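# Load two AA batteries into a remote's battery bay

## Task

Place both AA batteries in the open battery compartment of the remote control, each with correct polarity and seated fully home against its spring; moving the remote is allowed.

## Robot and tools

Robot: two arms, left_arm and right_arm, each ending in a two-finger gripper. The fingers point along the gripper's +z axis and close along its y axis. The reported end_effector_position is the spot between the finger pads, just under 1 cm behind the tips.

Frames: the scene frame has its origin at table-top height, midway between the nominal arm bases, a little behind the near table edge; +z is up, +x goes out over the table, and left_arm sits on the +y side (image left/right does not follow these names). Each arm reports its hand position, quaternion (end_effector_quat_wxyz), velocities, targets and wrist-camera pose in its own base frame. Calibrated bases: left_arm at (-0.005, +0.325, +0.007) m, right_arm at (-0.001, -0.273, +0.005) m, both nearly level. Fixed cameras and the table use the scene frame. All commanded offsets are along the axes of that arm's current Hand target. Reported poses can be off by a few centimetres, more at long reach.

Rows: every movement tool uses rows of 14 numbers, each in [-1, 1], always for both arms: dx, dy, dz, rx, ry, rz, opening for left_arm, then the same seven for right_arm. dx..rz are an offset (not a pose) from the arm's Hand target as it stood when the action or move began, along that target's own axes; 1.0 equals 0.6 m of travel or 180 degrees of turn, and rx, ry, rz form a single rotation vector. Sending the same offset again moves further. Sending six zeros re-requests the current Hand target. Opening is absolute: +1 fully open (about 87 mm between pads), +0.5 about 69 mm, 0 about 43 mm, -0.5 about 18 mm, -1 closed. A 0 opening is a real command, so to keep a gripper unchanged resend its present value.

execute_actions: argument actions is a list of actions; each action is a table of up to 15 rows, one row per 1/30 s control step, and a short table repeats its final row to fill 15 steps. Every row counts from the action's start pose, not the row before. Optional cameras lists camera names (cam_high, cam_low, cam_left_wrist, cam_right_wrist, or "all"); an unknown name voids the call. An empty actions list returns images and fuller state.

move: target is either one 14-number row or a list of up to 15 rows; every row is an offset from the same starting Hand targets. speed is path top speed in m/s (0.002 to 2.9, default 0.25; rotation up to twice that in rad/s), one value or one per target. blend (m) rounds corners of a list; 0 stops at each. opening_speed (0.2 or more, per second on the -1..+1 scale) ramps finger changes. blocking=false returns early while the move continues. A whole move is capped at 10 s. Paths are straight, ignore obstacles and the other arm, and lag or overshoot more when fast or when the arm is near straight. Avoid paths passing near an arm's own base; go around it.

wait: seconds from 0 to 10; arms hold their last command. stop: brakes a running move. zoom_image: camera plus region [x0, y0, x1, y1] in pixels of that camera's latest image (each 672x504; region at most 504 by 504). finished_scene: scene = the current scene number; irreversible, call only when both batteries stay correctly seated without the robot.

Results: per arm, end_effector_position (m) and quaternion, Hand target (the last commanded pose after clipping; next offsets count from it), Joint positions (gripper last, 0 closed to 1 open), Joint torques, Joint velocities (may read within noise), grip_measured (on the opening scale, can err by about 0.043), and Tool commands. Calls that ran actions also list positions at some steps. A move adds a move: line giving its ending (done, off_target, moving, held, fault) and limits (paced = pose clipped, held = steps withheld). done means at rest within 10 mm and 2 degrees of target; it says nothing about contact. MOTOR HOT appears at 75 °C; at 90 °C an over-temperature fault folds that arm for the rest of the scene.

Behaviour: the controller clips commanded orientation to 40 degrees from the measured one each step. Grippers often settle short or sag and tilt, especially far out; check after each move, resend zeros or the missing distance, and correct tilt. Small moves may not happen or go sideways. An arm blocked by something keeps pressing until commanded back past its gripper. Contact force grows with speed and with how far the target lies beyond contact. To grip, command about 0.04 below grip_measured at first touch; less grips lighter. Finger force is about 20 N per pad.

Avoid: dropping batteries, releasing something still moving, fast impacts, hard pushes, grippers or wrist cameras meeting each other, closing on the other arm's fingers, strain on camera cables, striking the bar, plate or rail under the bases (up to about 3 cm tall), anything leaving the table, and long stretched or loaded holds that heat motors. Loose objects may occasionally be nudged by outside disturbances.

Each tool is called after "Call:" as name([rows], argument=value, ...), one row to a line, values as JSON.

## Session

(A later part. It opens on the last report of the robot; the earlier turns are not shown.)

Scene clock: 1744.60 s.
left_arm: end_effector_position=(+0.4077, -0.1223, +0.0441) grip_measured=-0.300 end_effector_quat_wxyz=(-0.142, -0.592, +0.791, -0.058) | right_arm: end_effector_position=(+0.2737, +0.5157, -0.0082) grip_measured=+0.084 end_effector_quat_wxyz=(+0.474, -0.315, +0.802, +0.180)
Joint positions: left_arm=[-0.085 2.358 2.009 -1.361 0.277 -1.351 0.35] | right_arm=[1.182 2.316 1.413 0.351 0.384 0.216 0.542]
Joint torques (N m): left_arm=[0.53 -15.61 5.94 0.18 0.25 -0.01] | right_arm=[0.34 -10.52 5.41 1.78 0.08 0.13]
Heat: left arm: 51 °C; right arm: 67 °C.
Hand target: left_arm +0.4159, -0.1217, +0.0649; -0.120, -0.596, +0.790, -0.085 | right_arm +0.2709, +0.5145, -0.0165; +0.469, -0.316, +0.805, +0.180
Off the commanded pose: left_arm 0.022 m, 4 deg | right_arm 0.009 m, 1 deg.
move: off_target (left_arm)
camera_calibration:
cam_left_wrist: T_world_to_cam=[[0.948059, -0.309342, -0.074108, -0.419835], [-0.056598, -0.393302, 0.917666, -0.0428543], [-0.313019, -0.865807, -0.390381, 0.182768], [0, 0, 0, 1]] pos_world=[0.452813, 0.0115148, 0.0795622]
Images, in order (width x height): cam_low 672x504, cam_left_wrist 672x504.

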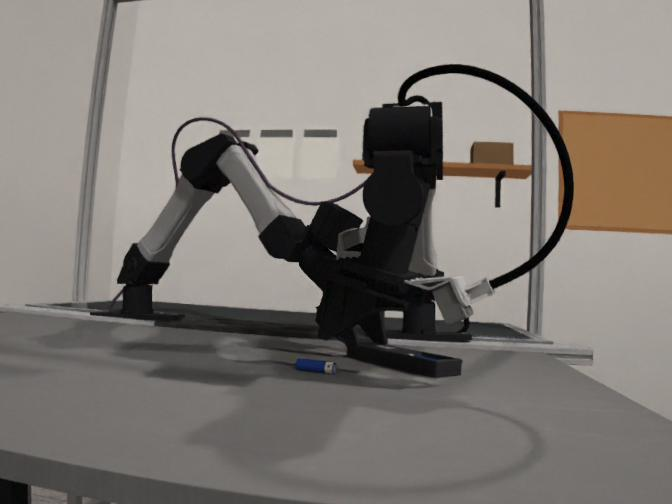

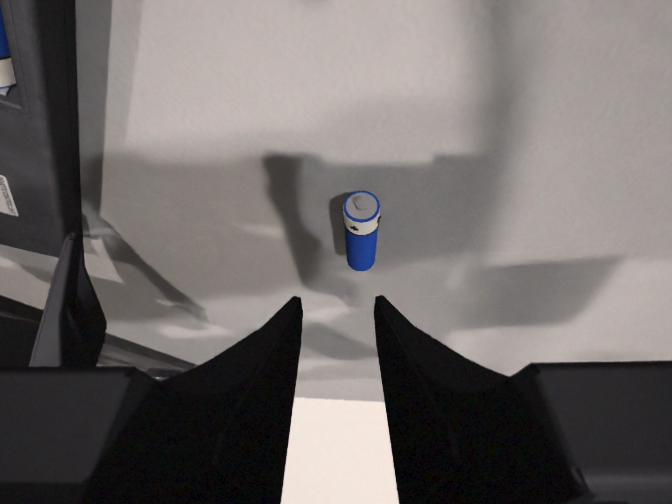

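Call:
move([
  [-0.018,-0.001,0.06,0.012,0,0,-0.3,0,0,0,0,0,0,-0.02],
  [-0.0288,-0.0013,0.099,0.012,0,0,-0.3,0,0,0,0,0,0,-0.02],
], speed=[0.15,0.06], blend=[0.01,0], cameras=["cam_low","cam_left_wrist","cam_right_wrist"])

Call:
zoom_image(camera="cam_low", region=[270, 310, 390, 390])

Scene clock: 1767.17 s.
left_arm: end_effector_position=(+0.4055, -0.1269, +0.0017) grip_measured=-0.300 end_effector_quat_wxyz=(-0.135, -0.593, +0.789, -0.089) | right_arm: end_effector_position=(+0.2737, +0.5157, -0.0082) grip_measured=+0.084 end_effector_quat_wxyz=(+0.474, -0.315, +0.802, +0.180)
Joint positions: left_arm=[-0.083 2.333 1.787 -1.11 0.314 -1.359 0.35] | right_arm=[1.182 2.316 1.413 0.351 0.384 0.216 0.542]
Joint torques (N m): left_arm=[0.46 -12.55 5.12 0.56 -0.05 -0.05] | right_arm=[0.38 -10.59 5.37 1.79 0.08 0.11]
Heat: left arm: 54 °C; right arm: 67 °C.
Hand target: left_arm +0.4159, -0.1225, +0.0031; -0.109, -0.598, +0.788, -0.100 | right_arm +0.2709, +0.5145, -0.0165; +0.469, -0.316, +0.805, +0.180
Off the commanded pose: left_arm 0.011 m, 3 deg | right_arm 0.009 m, 1 deg.
move: off_target (left_arm)
camera_calibration:
cam_left_wrist: T_world_to_cam=[[0.954622, -0.297395, -0.0159366, -0.423602], [-0.0957094, -0.357014, 0.929183, 0.0145362], [-0.282024, -0.885492, -0.369277, 0.14644], [0, 0, 0, 1]] pos_world=[0.44707, 0.00888384, 0.0338193]
cam_right_wrist: T_world_to_cam=[[0.674314, -0.73844, -0.00270594, 0.197429], [-0.724752, -0.661103, -0.194103, 0.559688], [0.141545, 0.132848, -0.980977, 0.0303242], [0, 0, 0, 1]] pos_world=[0.268214, 0.511773, 0.138919]
Images, in order (width x height): cam_low 672x504, cam_left_wrist 672x504, cam_right_wrist 672x504.

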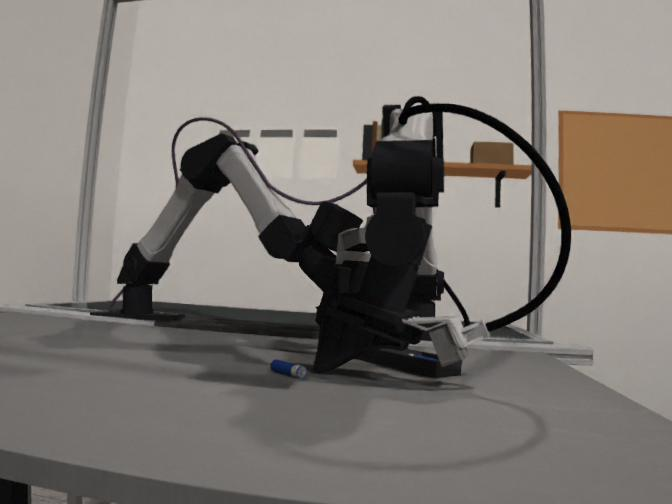

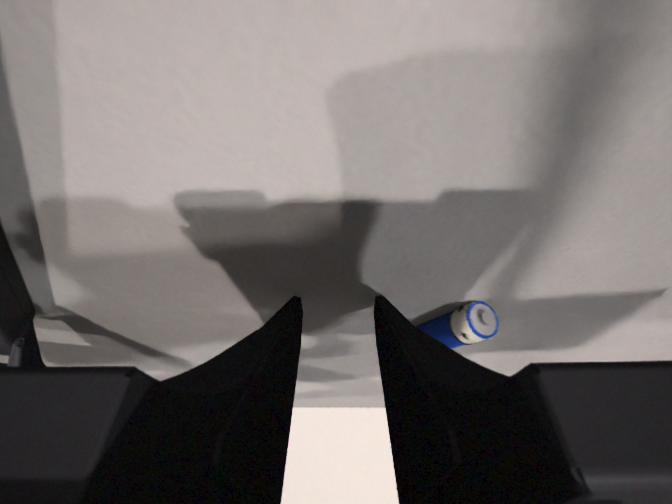

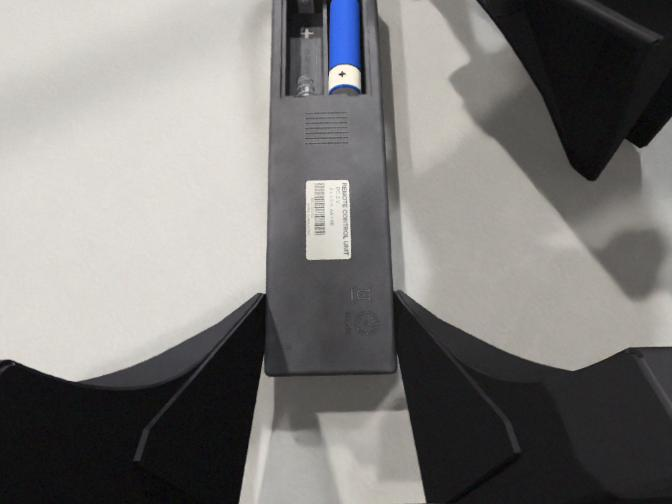

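Scaled by 4.200 from the camera's 672x504 image, which has a finer 960x720 frame.

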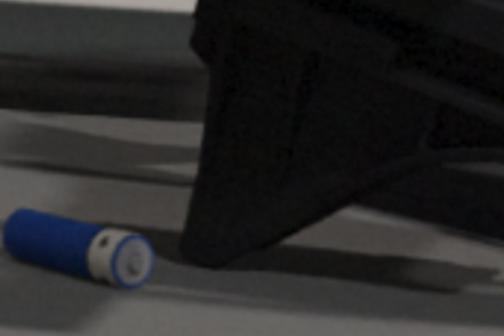

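Call:
move(target=[-0.05,-0.02,-0.15,0,0,0,-0.2,0,0,0,0,0,0,-0.02], speed=0.2, opening_speed=0.8, cameras=["cam_low","cam_left_wrist"])

Scene clock: 1775.37 s.
left_arm: end_effector_position=(+0.4397, -0.0758, +0.0829) grip_measured=-0.200 end_effector_quat_wxyz=(-0.109, -0.599, +0.786, -0.107) | right_arm: end_effector_position=(+0.2737, +0.5157, -0.0082) grip_measured=+0.084 end_effector_quat_wxyz=(+0.474, -0.315, +0.802, +0.180)
Joint positions: left_arm=[0.033 2.377 2.198 -1.446 0.303 -1.261 0.4] | right_arm=[1.182 2.316 1.413 0.351 0.384 0.216 0.542]
Joint torques (N m): left_arm=[0.21 -10.45 8.61 -0.01 0.04 0.16] | right_arm=[0.39 -10.51 5.34 1.79 0.09 0.13]
Heat: left arm: 56 °C; right arm: 67 °C.
Hand target: left_arm +0.4399, -0.0722, +0.0806; -0.109, -0.598, +0.788, -0.100 | right_arm +0.2709, +0.5145, -0.0165; +0.469, -0.316, +0.805, +0.180
Off the commanded pose: left_arm 0.004 m, 1 deg | right_arm 0.009 m, 1 deg.
move: done
camera_calibration:
cam_left_wrist: T_world_to_cam=[[0.959949, -0.277104, 0.0413645, -0.445426], [-0.14435, -0.362626, 0.920688, -0.017776], [-0.240127, -0.889784, -0.388102, 0.214164], [0, 0, 0, 1]] pos_world=[0.476447, 0.0606842, 0.117908]
Images, in order (width x height): cam_low 672x504, cam_left_wrist 672x504.

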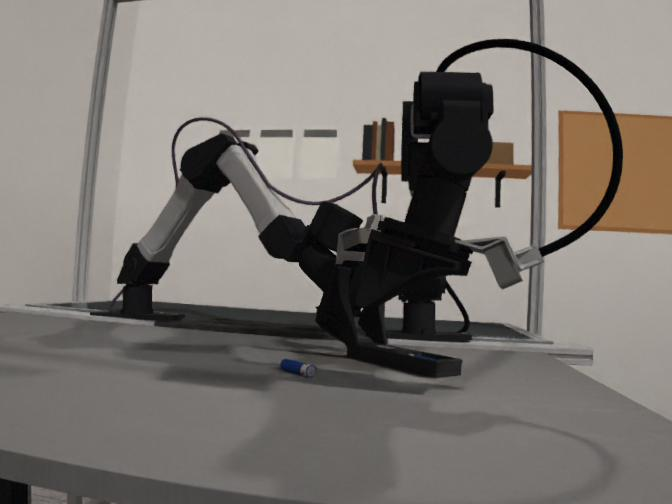

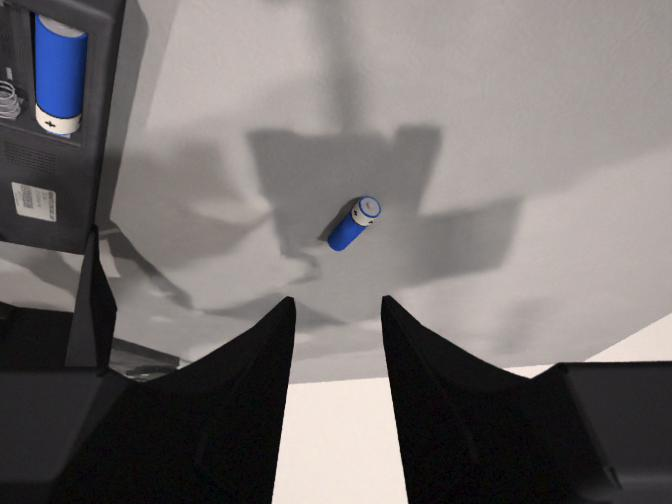

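Call:
move(target=[0.102,-0.0367,0.0943,-0.042,0.0017,0.1127,-0.2,0,0,0,0,0,0,-0.02], speed=0.2, cameras=["cam_left_wrist"])

Scene clock: 1798.27 s.
left_arm: end_effector_position=(+0.4453, -0.1343, +0.0589) grip_measured=-0.200 end_effector_quat_wxyz=(-0.115, -0.496, +0.856, -0.094) | right_arm: end_effector_position=(+0.2737, +0.5157, -0.0082) grip_measured=+0.084 end_effector_quat_wxyz=(+0.474, -0.315, +0.802, +0.180)
Joint positions: left_arm=[-0.106 2.567 2.452 -1.532 0.288 -1.146 0.4] | right_arm=[1.182 2.316 1.413 0.351 0.384 0.216 0.542]
Joint torques (N m): left_arm=[0.73 -12.71 6.34 0.12 0.15 0.07] | right_arm=[0.39 -10.52 5.39 1.78 0.07 0.12]
Heat: left arm: 56 °C; right arm: 67 °C.
Hand target: left_arm +0.4464, -0.1304, +0.0597; -0.114, -0.500, +0.853, -0.095 (not the last commanded pose) | right_arm +0.2709, +0.5145, -0.0165; +0.469, -0.316, +0.805, +0.180
Off the commanded pose: left_arm 0.022 m, 8 deg | right_arm 0.009 m, 1 deg.
move: held (left_arm; a check stopped the path); limits=held
pose unreachable (left arm): on one or more control steps of this call, first in action 0 (counted from 0), this arm could not follow its commanded pose, so it was not sent that pose on those steps. It may still have moved: this result reports where it is.
cause: moving toward the commanded pose would bring a part of the arm too close to another arm (this arm's forearm (the part past joint 3) and the right arm's wrist camera, where that arm would come to rest).
camera_calibration:
cam_left_wrist: T_world_to_cam=[[0.860899, -0.506338, 0.0497516, -0.45313], [-0.241389, -0.320416, 0.916005, 0.0330936], [-0.447867, -0.800597, -0.39807, 0.259162], [0, 0, 0, 1]] pos_world=[0.514157, -0.0113487, 0.0953946]
Images, in order (width x height): cam_left_wrist 672x504.

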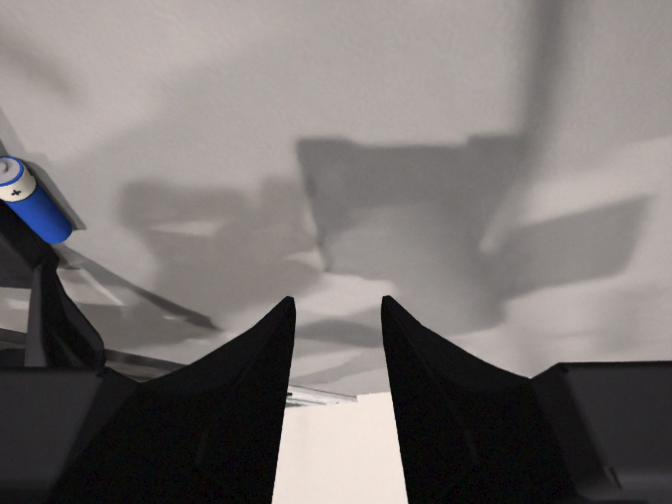

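Call:
wait(seconds=0.5, cameras=["all"])

Call:
zoom_image(camera="cam_high", region=[230, 90, 430, 240])

Scene clock: 1810.60 s.
left_arm: end_effector_position=(+0.4453, -0.1343, +0.0589) grip_measured=-0.200 end_effector_quat_wxyz=(-0.115, -0.496, +0.856, -0.094) | right_arm: end_effector_position=(+0.2737, +0.5157, -0.0082) grip_measured=+0.084 end_effector_quat_wxyz=(+0.474, -0.315, +0.802, +0.180)
Joint positions: left_arm=[-0.106 2.567 2.452 -1.532 0.288 -1.146 0.4] | right_arm=[1.182 2.316 1.413 0.351 0.384 0.216 0.542]
Joint torques (N m): left_arm=[0.72 -12.71 6.35 0.11 0.14 0.08] | right_arm=[0.39 -10.52 5.35 1.78 0.08 0.14]
Heat: left arm: 57 °C; right arm: 67 °C.
Hand target: left_arm +0.4464, -0.1304, +0.0597; -0.114, -0.500, +0.853, -0.095 (not the last commanded pose) | right_arm +0.2709, +0.5145, -0.0165; +0.469, -0.316, +0.805, +0.180
Tool commands: left_gripper/opening=-0.2 right_gripper/opening=-0.02
Off the commanded pose: left_arm 0.022 m, 8 deg | right_arm 0.009 m, 1 deg.
wait: 0.50 s; at rest from the start
camera_calibration:
cam_left_wrist: T_world_to_cam=[[0.860899, -0.506338, 0.0497516, -0.45313], [-0.241389, -0.320416, 0.916005, 0.0330936], [-0.447867, -0.800597, -0.39807, 0.259162], [0, 0, 0, 1]] pos_world=[0.514157, -0.0113487, 0.0953946]
cam_right_wrist: T_world_to_cam=[[0.674314, -0.73844, -0.00270594, 0.197429], [-0.724752, -0.661103, -0.194103, 0.559688], [0.141545, 0.132848, -0.980977, 0.0303242], [0, 0, 0, 1]] pos_world=[0.268214, 0.511773, 0.138919]

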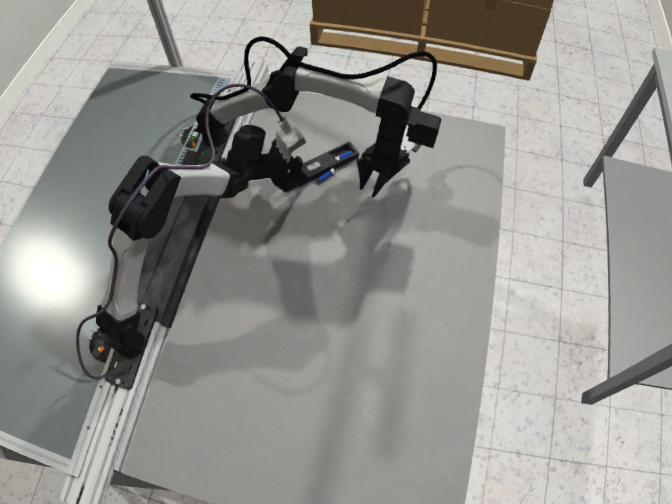

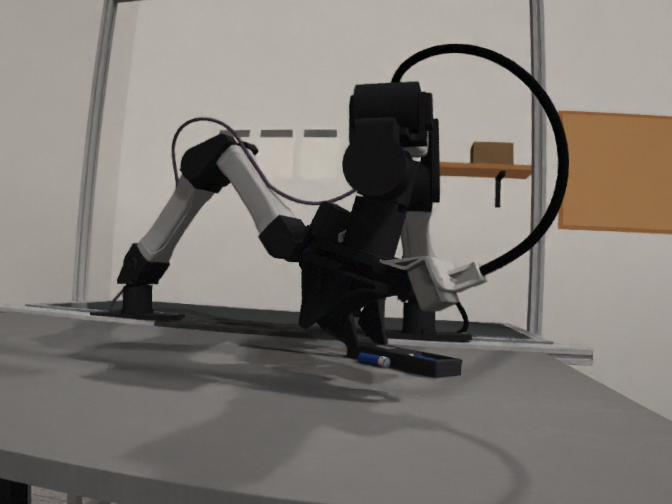

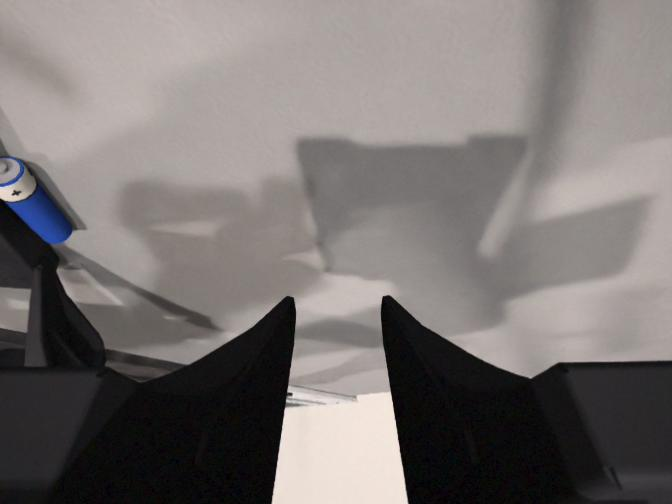

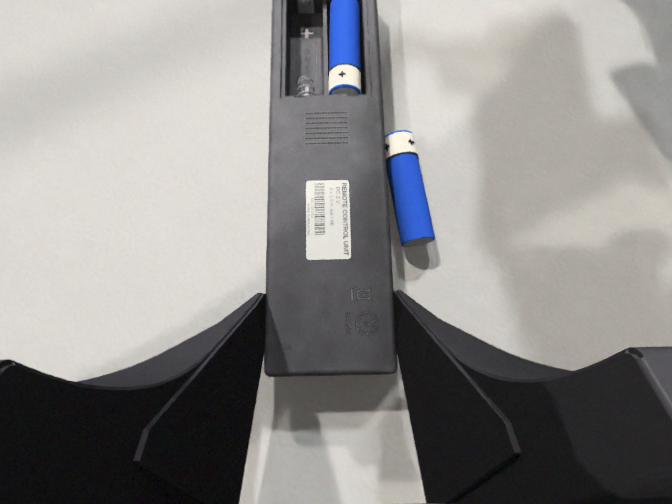

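Scaled by 2.520 from the camera's 672x504 image, which has a finer 960x720 frame.

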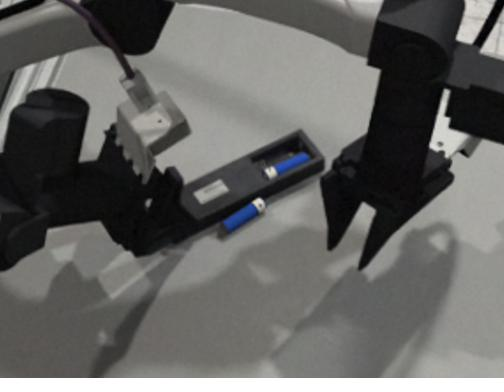

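Call:
move([
  [0,0,-0.06,0,0,0,-0.2,0,0,0,0,0,0,-0.02],
  [-0.0428,0.1658,-0.109,-0.0309,0.0019,0.0554,-0.2,0,0.055,0,0,0,0,-0.02],
], speed=[0.2,0.1], cameras=["cam_left_wrist","cam_right_wrist","cam_low"])

Scene clock: 1838.97 s.
left_arm: end_effector_position=(+0.3811, -0.0477, +0.0923) grip_measured=-0.200 end_effector_quat_wxyz=(-0.130, -0.425, +0.893, -0.075) | right_arm: end_effector_position=(+0.2511, +0.5345, -0.0094) grip_measured=+0.084 end_effector_quat_wxyz=(+0.474, -0.316, +0.801, +0.183)
Joint positions: left_arm=[0.059 2.313 2.122 -1.568 0.235 -0.806 0.4] | right_arm=[1.24 2.346 1.465 0.321 0.429 0.247 0.542]
Joint torques (N m): left_arm=[0.4 -14.87 5.87 -0.19 0 0.15] | right_arm=[0.84 -9.42 8.8 1.47 0.19 0.19]
Heat: left arm: 59 °C; right arm: 67 °C.
Hand target: left_arm +0.3781, -0.0431, +0.1100; -0.132, -0.417, +0.897, -0.065 | right_arm +0.2484, +0.5388, -0.0169; +0.469, -0.316, +0.805, +0.180
Off the commanded pose: left_arm 0.019 m, 2 deg | right_arm 0.009 m, 1 deg.
joint sent to its limit (left arm) — joint 4 (wrist pitch), lower limit. The joint targets are off in orientation, not in position.
move: off_target (left_arm)
camera_calibration:
cam_left_wrist: T_world_to_cam=[[0.766207, -0.642062, 0.0261405, -0.323963], [-0.270948, -0.285916, 0.919151, 0.0273158], [-0.582678, -0.711343, -0.393036, 0.368244], [0, 0, 0, 1]] pos_world=[0.470192, 0.0617534, 0.128094]
cam_right_wrist: T_world_to_cam=[[0.678129, -0.734927, -0.00486289, 0.223737], [-0.721085, -0.664048, -0.197679, 0.556127], [0.142051, 0.137559, -0.980255, 0.0273378], [0, 0, 0, 1]] pos_world=[0.245409, 0.529966, 0.137821]
Images, in order (width x height): cam_low 672x504, cam_left_wrist 672x504, cam_right_wrist 672x504.

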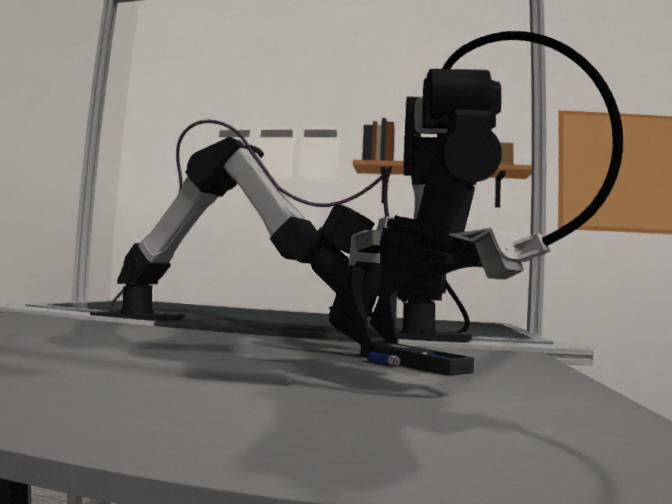

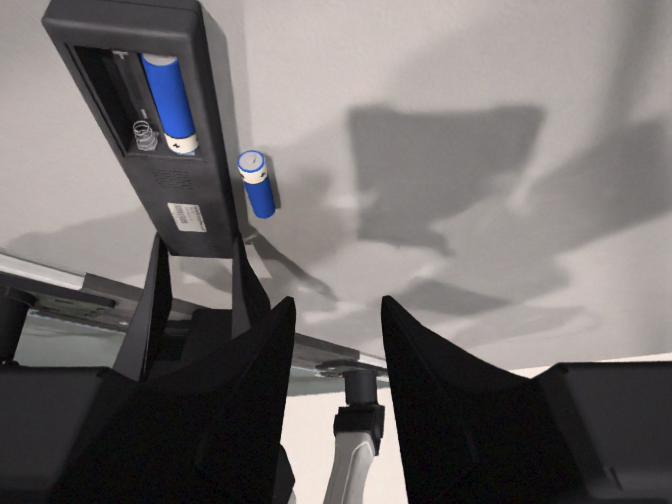

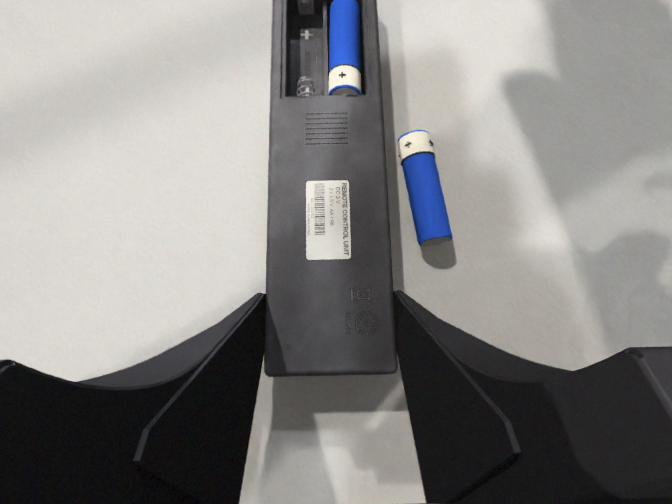

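Call:
wait(seconds=0.2, cameras=["cam_right_wrist","cam_left_wrist"])

Scene clock: 1844.20 s.
left_arm: end_effector_position=(+0.3811, -0.0477, +0.0923) grip_measured=-0.200 end_effector_quat_wxyz=(-0.130, -0.424, +0.893, -0.075) | right_arm: end_effector_position=(+0.2511, +0.5345, -0.0094) grip_measured=+0.084 end_effector_quat_wxyz=(+0.474, -0.316, +0.801, +0.183)
Joint positions: left_arm=[0.059 2.313 2.122 -1.568 0.235 -0.806 0.4] | right_arm=[1.24 2.346 1.465 0.321 0.429 0.247 0.542]
Joint torques (N m): left_arm=[0.4 -14.9 5.87 -0.19 0 0.15] | right_arm=[0.85 -9.37 8.72 1.47 0.17 0.2]
Heat: left arm: 59 °C; right arm: 65 °C.
Hand target: left_arm +0.3781, -0.0431, +0.1100; -0.132, -0.417, +0.897, -0.065 | right_arm +0.2484, +0.5388, -0.0169; +0.469, -0.316, +0.805, +0.180
Tool commands: left_gripper/opening=-0.2 right_gripper/opening=-0.02
Off the commanded pose: left_arm 0.019 m, 2 deg | right_arm 0.009 m, 1 deg.
wait: 0.20 s; at rest from the start
camera_calibration:
cam_left_wrist: T_world_to_cam=[[0.765702, -0.642656, 0.026333, -0.323713], [-0.271308, -0.285592, 0.919146, 0.0274654], [-0.583175, -0.710936, -0.393036, 0.368452], [0, 0, 0, 1]] pos_world=[0.470191, 0.0617538, 0.128094]
cam_right_wrist: T_world_to_cam=[[0.678129, -0.734927, -0.00486289, 0.223737], [-0.721085, -0.664048, -0.197679, 0.556127], [0.142051, 0.137559, -0.980255, 0.0273378], [0, 0, 0, 1]] pos_world=[0.245409, 0.529966, 0.137821]
Images, in order (width x height): cam_left_wrist 672x504, cam_right_wrist 672x504.

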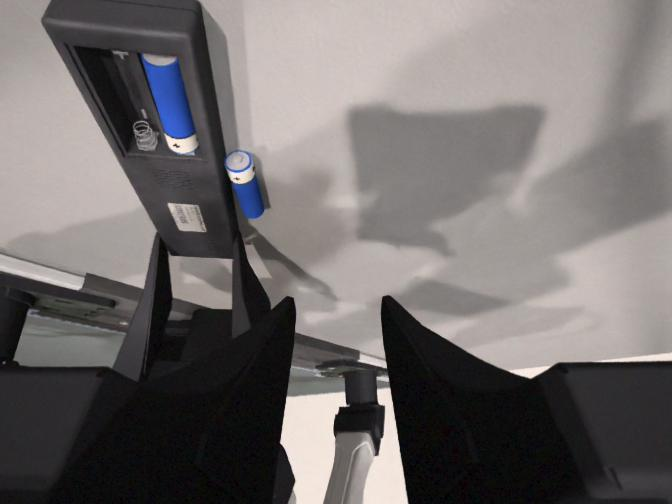

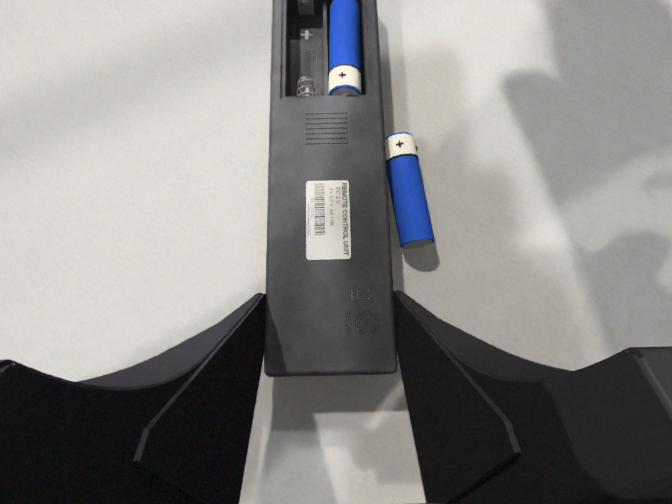

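Call:
move(target=[0.0373,0.079,0.1067,0,0,0,-0.1,0,0,0,0,0,0,-0.02], speed=0.2, opening_speed=0.8, cameras=["cam_left_wrist","cam_right_wrist","cam_low"])

Scene clock: 1869.33 s.
left_arm: end_effector_position=(+0.3101, -0.0490, +0.0460) grip_measured=-0.100 end_effector_quat_wxyz=(-0.162, -0.418, +0.892, -0.058) | right_arm: end_effector_position=(+0.2511, +0.5345, -0.0094) grip_measured=+0.084 end_effector_quat_wxyz=(+0.474, -0.316, +0.801, +0.183)
Joint positions: left_arm=[0.062 2.11 1.581 -1.307 0.226 -0.785 0.45] | right_arm=[1.24 2.346 1.465 0.321 0.429 0.247 0.542]
Joint torques (N m): left_arm=[0.79 -12.77 5.65 -0.02 -0.01 0.14] | right_arm=[0.8 -9.43 8.75 1.48 0.17 0.19]
Heat: left arm: 59 °C; right arm: 62 °C.
Hand target: left_arm +0.3162, -0.0434, +0.0549; -0.132, -0.417, +0.897, -0.064 | right_arm +0.2484, +0.5388, -0.0169; +0.469, -0.316, +0.805, +0.180
Off the commanded pose: left_arm 0.012 m, 4 deg | right_arm 0.009 m, 1 deg.
move: off_target (left_arm)
camera_calibration:
cam_left_wrist: T_world_to_cam=[[0.75331, -0.657061, -0.028205, -0.263313], [-0.210164, -0.281144, 0.93637, 0.0309814], [-0.623182, -0.699449, -0.349879, 0.318923], [0, 0, 0, 1]] pos_world=[0.403615, 0.0587681, 0.0751479]
cam_right_wrist: T_world_to_cam=[[0.678129, -0.734927, -0.00486289, 0.223737], [-0.721085, -0.664048, -0.197679, 0.556127], [0.142051, 0.137559, -0.980255, 0.0273378], [0, 0, 0, 1]] pos_world=[0.245409, 0.529966, 0.137821]
Images, in order (width x height): cam_low 672x504, cam_left_wrist 672x504, cam_right_wrist 672x504.

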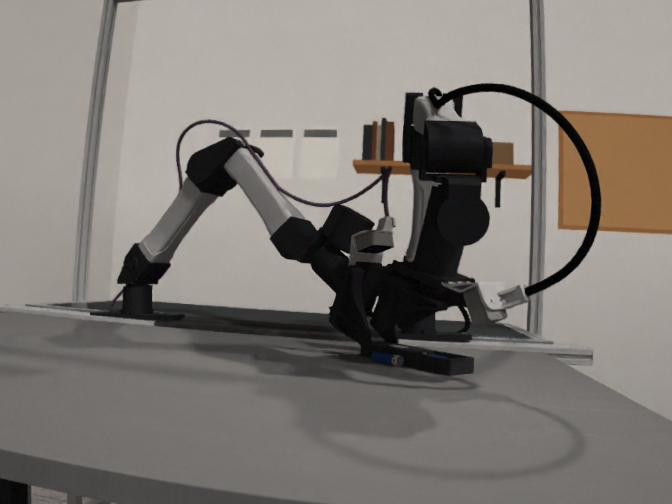

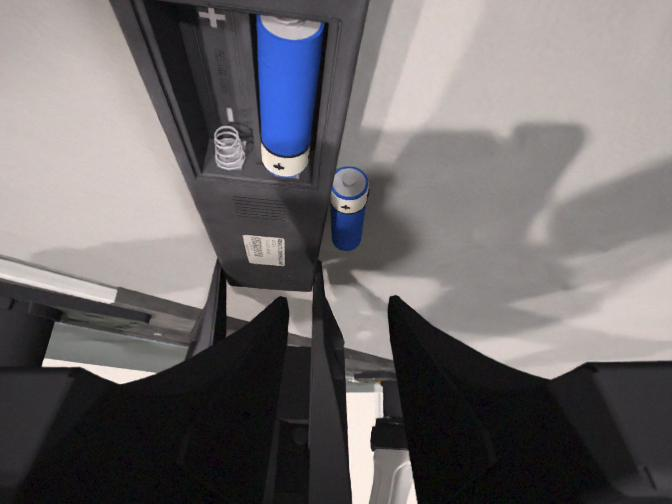

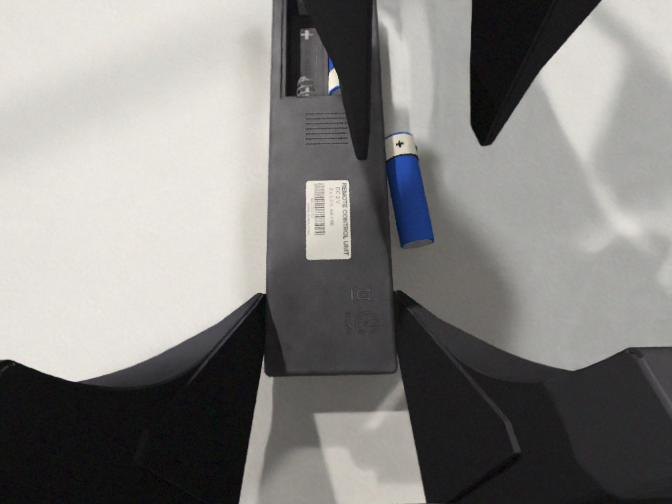

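Call:
move([
  [-0.02,-0.004,0.02,0,0,0,-0.1,0,0.055,0,0,0,0,-0.02],
  [-0.04,-0.007,0.0688,0,0,0,-0.1,0,0.055,0,0,0,0,-0.02],
], speed=[0.1,0.1], blend=[0.005,0], cameras=["cam_left_wrist","cam_right_wrist","cam_low"])

Scene clock: 1889.43 s.
left_arm: end_effector_position=(+0.3234, -0.0438, +0.0149) grip_measured=-0.100 end_effector_quat_wxyz=(-0.139, -0.417, +0.896, -0.068) | right_arm: end_effector_position=(+0.2235, +0.5614, -0.0102) grip_measured=+0.084 end_effector_quat_wxyz=(+0.472, -0.323, +0.799, +0.186)
Joint positions: left_arm=[0.074 2.152 1.536 -1.171 0.225 -0.772 0.45] | right_arm=[1.307 2.401 1.573 0.251 0.473 0.28 0.542]
Joint torques (N m): left_arm=[0.79 -8.75 5.93 0.11 -0.02 0.13] | right_arm=[0.03 -9.84 8.9 1.45 0.25 0.23]
Heat: left arm: 59 °C; right arm: 61 °C.
Hand target: left_arm +0.3267, -0.0379, +0.0084; -0.132, -0.417, +0.897, -0.064 | right_arm +0.2262, +0.5631, -0.0171; +0.469, -0.316, +0.805, +0.180
Off the commanded pose: left_arm 0.009 m, 1 deg | right_arm 0.008 m, 1 deg.
move: done
camera_calibration:
cam_left_wrist: T_world_to_cam=[[0.753561, -0.657311, 0.00935943, -0.271458], [-0.257972, -0.282591, 0.923901, 0.0798665], [-0.604645, -0.69863, -0.382518, 0.314375], [0, 0, 0, 1]] pos_world=[0.415249, 0.0637695, 0.0490061]
cam_right_wrist: T_world_to_cam=[[0.689117, -0.724629, -0.00542279, 0.253973], [-0.711501, -0.675176, -0.194689, 0.558119], [0.137416, 0.138022, -0.98085, 0.0275104], [0, 0, 0, 1]] pos_world=[0.218305, 0.557067, 0.13702]
Images, in order (width x height): cam_low 672x504, cam_left_wrist 672x504, cam_right_wrist 672x504.

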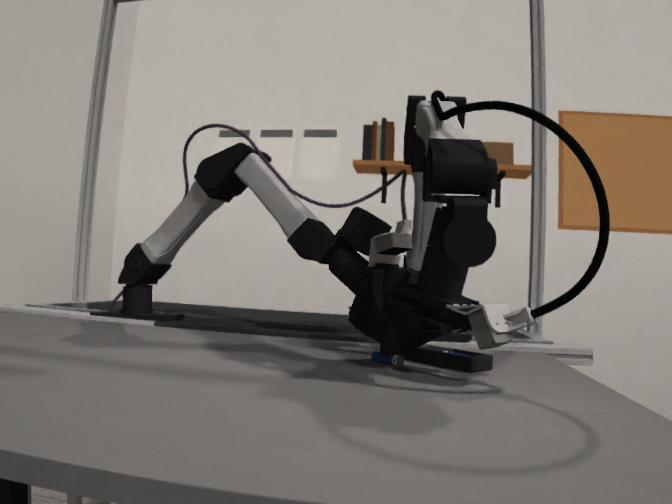

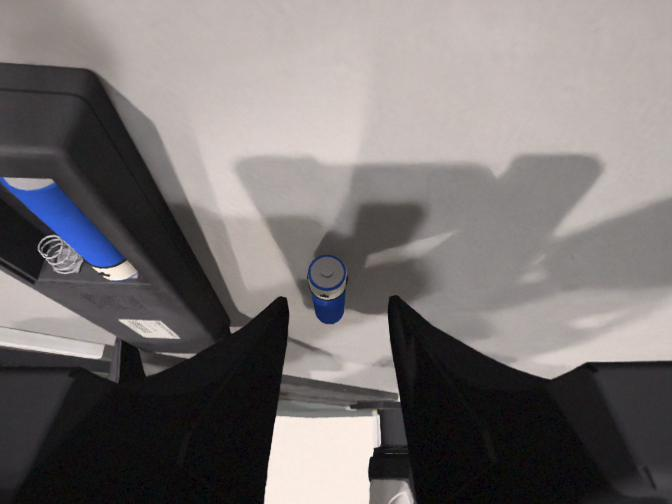

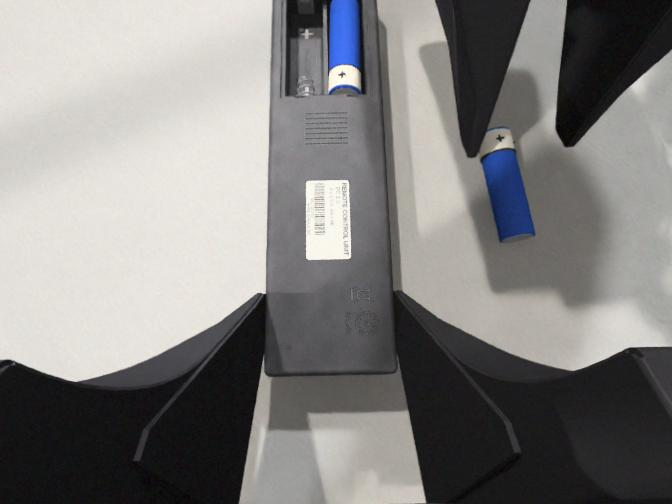

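Call:
move(target=[-0.005,0.004,0.0185,0,0,0,-0.1,0,0,0,0,0,0,-0.02], speed=0.08, cameras=["cam_left_wrist","cam_right_wrist","cam_low"])

Call:
zoom_image(camera="cam_low", region=[350, 310, 450, 380])

Scene clock: 1896.83 s.
left_arm: end_effector_position=(+0.3228, -0.0422, +0.0052) grip_measured=-0.100 end_effector_quat_wxyz=(-0.136, -0.417, +0.896, -0.070) | right_arm: end_effector_position=(+0.2235, +0.5614, -0.0102) grip_measured=+0.084 end_effector_quat_wxyz=(+0.472, -0.323, +0.799, +0.186)
Joint positions: left_arm=[0.078 2.159 1.507 -1.129 0.225 -0.769 0.45] | right_arm=[1.307 2.401 1.573 0.251 0.473 0.28 0.542]
Joint torques (N m): left_arm=[0.76 -8.36 5.6 0.11 -0.02 0.16] | right_arm=[0.01 -9.95 8.9 1.45 0.24 0.24]
Heat: left arm: 58 °C; right arm: 62 °C.
Hand target: left_arm +0.3247, -0.0366, -0.0030; -0.132, -0.417, +0.897, -0.065 | right_arm +0.2262, +0.5631, -0.0171; +0.469, -0.316, +0.805, +0.180
Off the commanded pose: left_arm 0.010 m, 1 deg | right_arm 0.008 m, 1 deg.
move: done
camera_calibration:
cam_left_wrist: T_world_to_cam=[[0.754058, -0.656647, 0.0145193, -0.270039], [-0.264109, -0.2829, 0.922071, 0.0910724], [-0.601367, -0.69913, -0.386749, 0.310421], [0, 0, 0, 1]] pos_world=[0.414355, 0.0654689, 0.0400008]
cam_right_wrist: T_world_to_cam=[[0.689117, -0.724629, -0.00542279, 0.253973], [-0.711501, -0.675176, -0.194689, 0.558119], [0.137416, 0.138022, -0.98085, 0.0275104], [0, 0, 0, 1]] pos_world=[0.218305, 0.557067, 0.13702]
Images, in order (width x height): cam_low 672x504, cam_left_wrist 672x504, cam_right_wrist 672x504.

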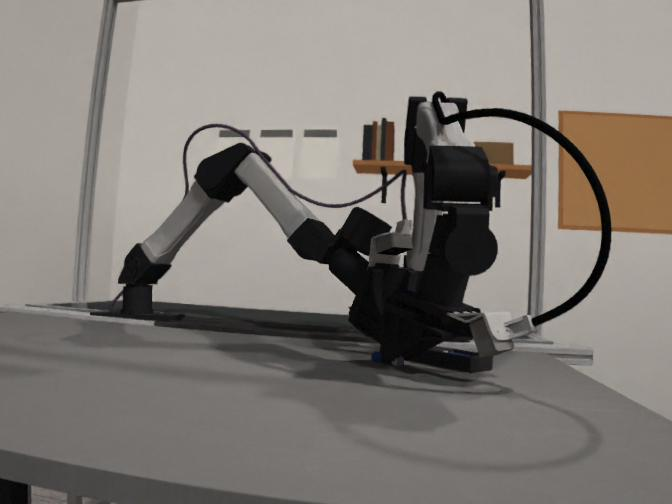

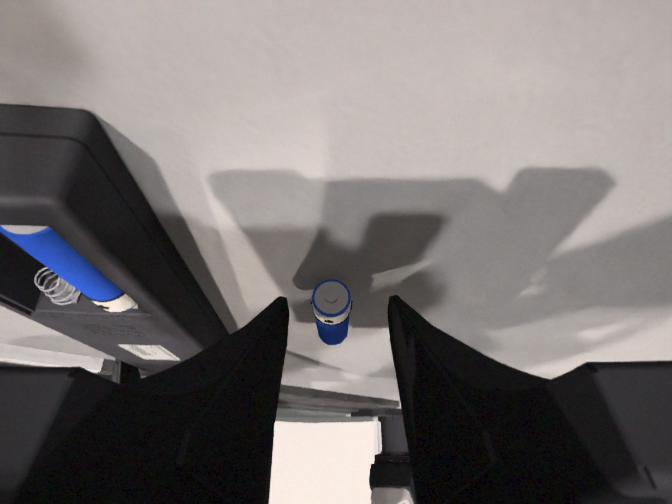

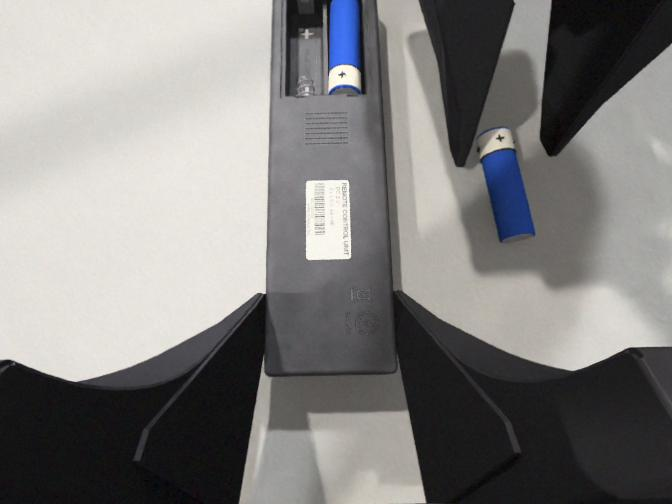

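Scaled by 5.040 from the camera's 672x504 image, which has a finer 960x720 frame.

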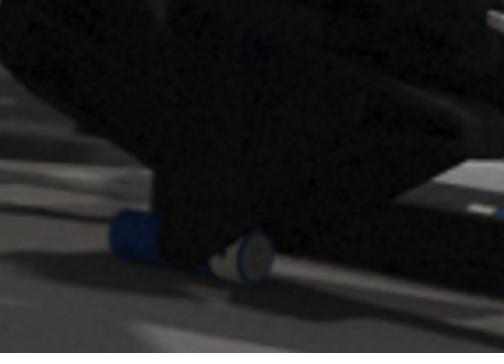

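Call:
move([
  [0,0,0,0,0,0,-0.7,0,0,0,0,0,0,-0.02],
  [0,0,-0.13,0,0,0,-0.7,0,0,0,0,0,0,-0.02],
], speed=[0.05,0.12], opening_speed=0.6, cameras=["cam_left_wrist","cam_right_wrist","cam_low"])

Scene clock: 1907.47 s.
left_arm: end_effector_position=(+0.3374, -0.0242, +0.0664) grip_measured=-0.622 end_effector_quat_wxyz=(-0.137, -0.418, +0.896, -0.068) | right_arm: end_effector_position=(+0.2235, +0.5614, -0.0102) grip_measured=+0.084 end_effector_quat_wxyz=(+0.472, -0.323, +0.799, +0.186)
Joint positions: left_arm=[0.12 2.159 1.759 -1.395 0.214 -0.729 0.189] | right_arm=[1.307 2.401 1.573 0.251 0.473 0.28 0.542]
Joint torques (N m): left_arm=[0.61 -10.19 8.43 -0.3 0 0.14] | right_arm=[0.03 -9.85 8.96 1.46 0.25 0.23]
Heat: left arm: 57 °C; right arm: 63 °C.
Hand target: left_arm +0.3390, -0.0190, +0.0716; -0.132, -0.417, +0.897, -0.064 | right_arm +0.2262, +0.5631, -0.0171; +0.469, -0.316, +0.805, +0.180
Off the commanded pose: left_arm 0.007 m, 1 deg | right_arm 0.008 m, 1 deg.
move: done
camera_calibration:
cam_left_wrist: T_world_to_cam=[[0.755117, -0.655507, 0.0104087, -0.270191], [-0.259674, -0.28448, 0.922844, 0.0420991], [-0.60197, -0.699558, -0.385033, 0.355659], [0, 0, 0, 1]] pos_world=[0.429054, 0.0836686, 0.100902]
cam_right_wrist: T_world_to_cam=[[0.689117, -0.724629, -0.00542279, 0.253973], [-0.711501, -0.675176, -0.194689, 0.558119], [0.137416, 0.138022, -0.98085, 0.0275104], [0, 0, 0, 1]] pos_world=[0.218305, 0.557067, 0.13702]
Images, in order (width x height): cam_low 672x504, cam_left_wrist 672x504, cam_right_wrist 672x504.

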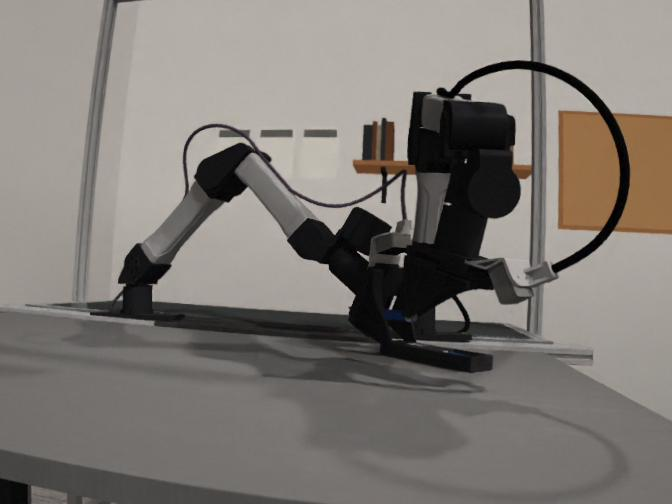

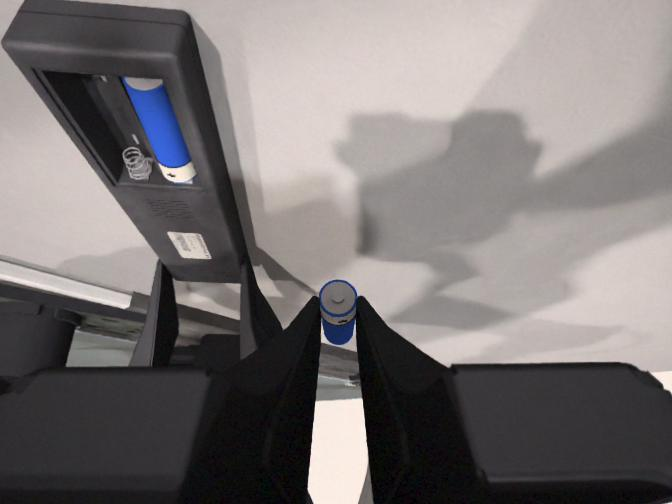

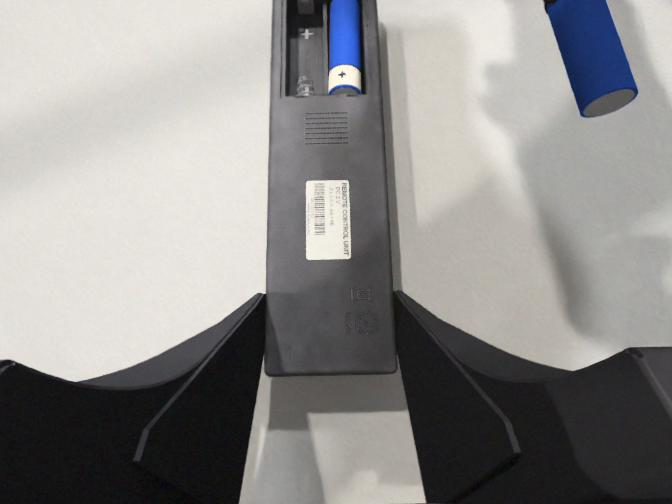

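Call:
zoom_image(camera="cam_left_wrist", region=[0, 0, 260, 260])

Scaled by 1.938 from the camera's 672x504 image, which has a finer 960x720 frame.

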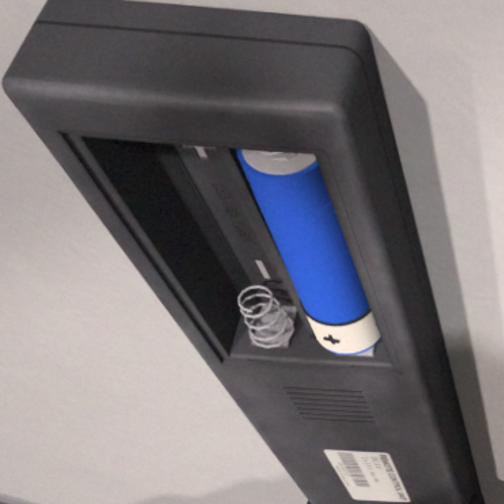

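Call:
move(target=[-0.0915,0.1217,-0.017,-0.001,-0.1515,0.0421,-0.7,0,0,0,0,0,0,-0.02], speed=0.2, cameras=["cam_left_wrist","cam_right_wrist","cam_low"])

Call:
zoom_image(camera="cam_left_wrist", region=[220, 170, 440, 340])

Call:
zoom_image(camera="cam_low", region=[360, 280, 500, 385])

Scene clock: 1965.77 s.
left_arm: end_effector_position=(+0.3132, +0.0636, +0.0555) grip_measured=-0.622 end_effector_quat_wxyz=(+0.058, -0.361, +0.930, +0.025) | right_arm: end_effector_position=(+0.2235, +0.5614, -0.0102) grip_measured=+0.084 end_effector_quat_wxyz=(+0.472, -0.323, +0.799, +0.186)
Joint positions: left_arm=[0.228 1.816 1.331 -0.978 -0.065 -0.508 0.189] | right_arm=[1.307 2.401 1.573 0.251 0.473 0.28 0.542]
Joint torques (N m): left_arm=[0.51 -10.59 6.46 0.73 -0.16 0.16] | right_arm=[0.01 -9.88 8.92 1.46 0.25 0.24]
Heat: left arm: 57 °C; right arm: 65 °C.
Hand target: left_arm +0.3188, +0.0704, +0.0651; +0.087, -0.361, +0.928, +0.028 | right_arm +0.2262, +0.5631, -0.0171; +0.469, -0.316, +0.805, +0.180
Off the commanded pose: left_arm 0.013 m, 3 deg | right_arm 0.008 m, 1 deg.
move: off_target (left_arm)
camera_calibration:
cam_left_wrist: T_world_to_cam=[[0.661412, -0.749969, -0.00891232, -0.157811], [-0.548765, -0.491998, 0.675867, 0.188288], [-0.511264, -0.442136, -0.73697, 0.372966], [0, 0, 0, 1]] pos_world=[0.398388, 0.139185, 0.146201]
cam_right_wrist: T_world_to_cam=[[0.689117, -0.724629, -0.00542279, 0.253973], [-0.711501, -0.675176, -0.194689, 0.558119], [0.137416, 0.138022, -0.98085, 0.0275104], [0, 0, 0, 1]] pos_world=[0.218305, 0.557067, 0.13702]
Images, in order (width x height): cam_low 672x504, cam_left_wrist 672x504, cam_right_wrist 672x504.

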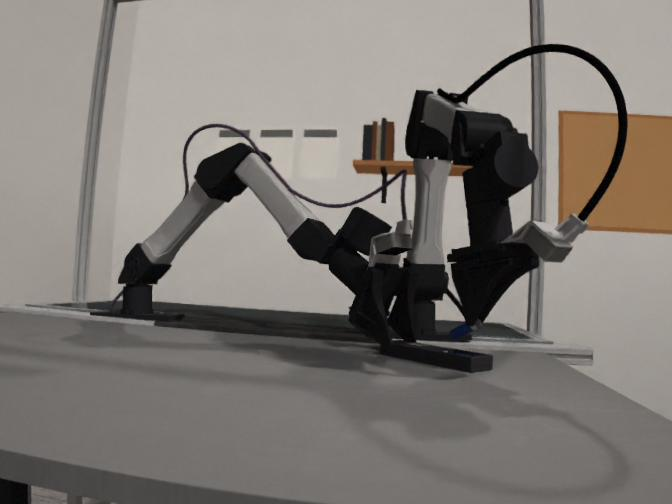

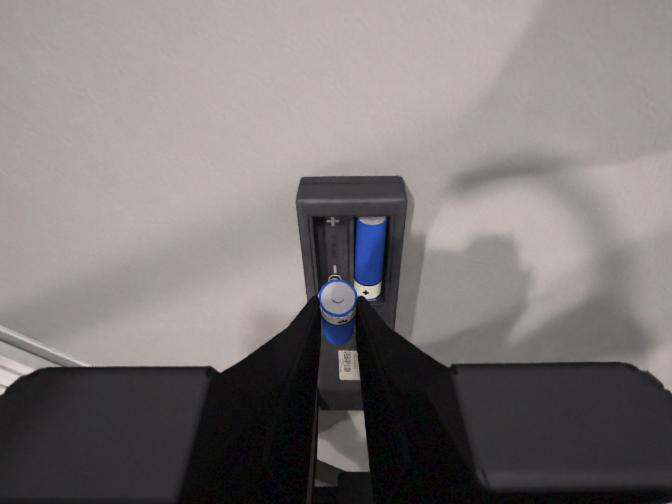

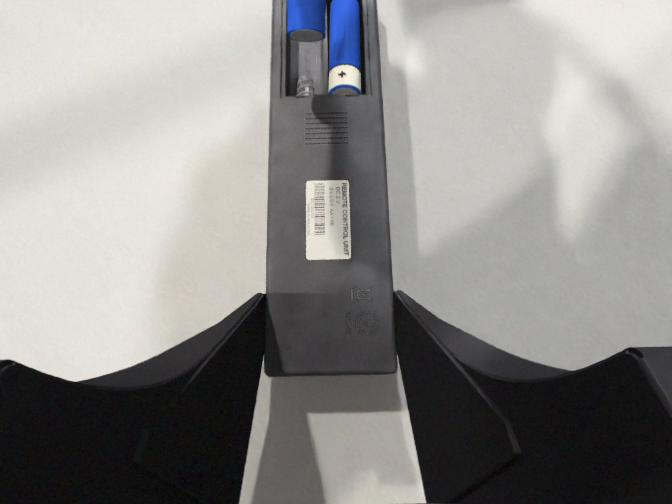

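Scaled by 2.291 from the camera's 672x504 image, which has a finer 960x720 frame.

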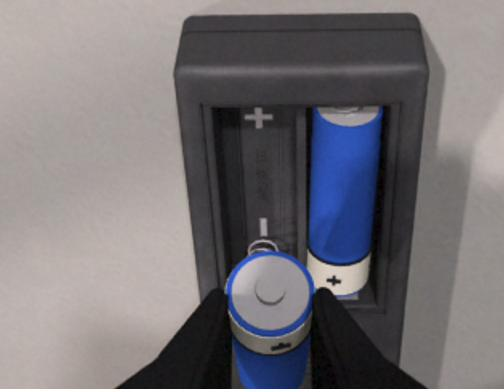

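Scaled by 3.600 from the camera's 672x504 image, which has a finer 960x720 frame.

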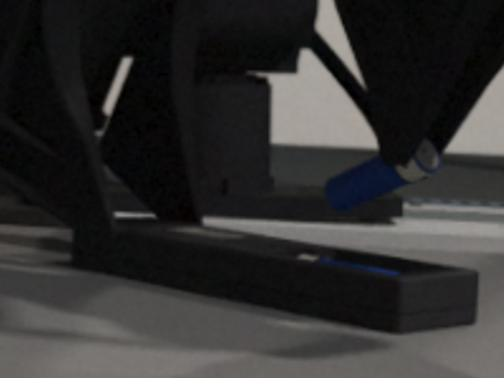

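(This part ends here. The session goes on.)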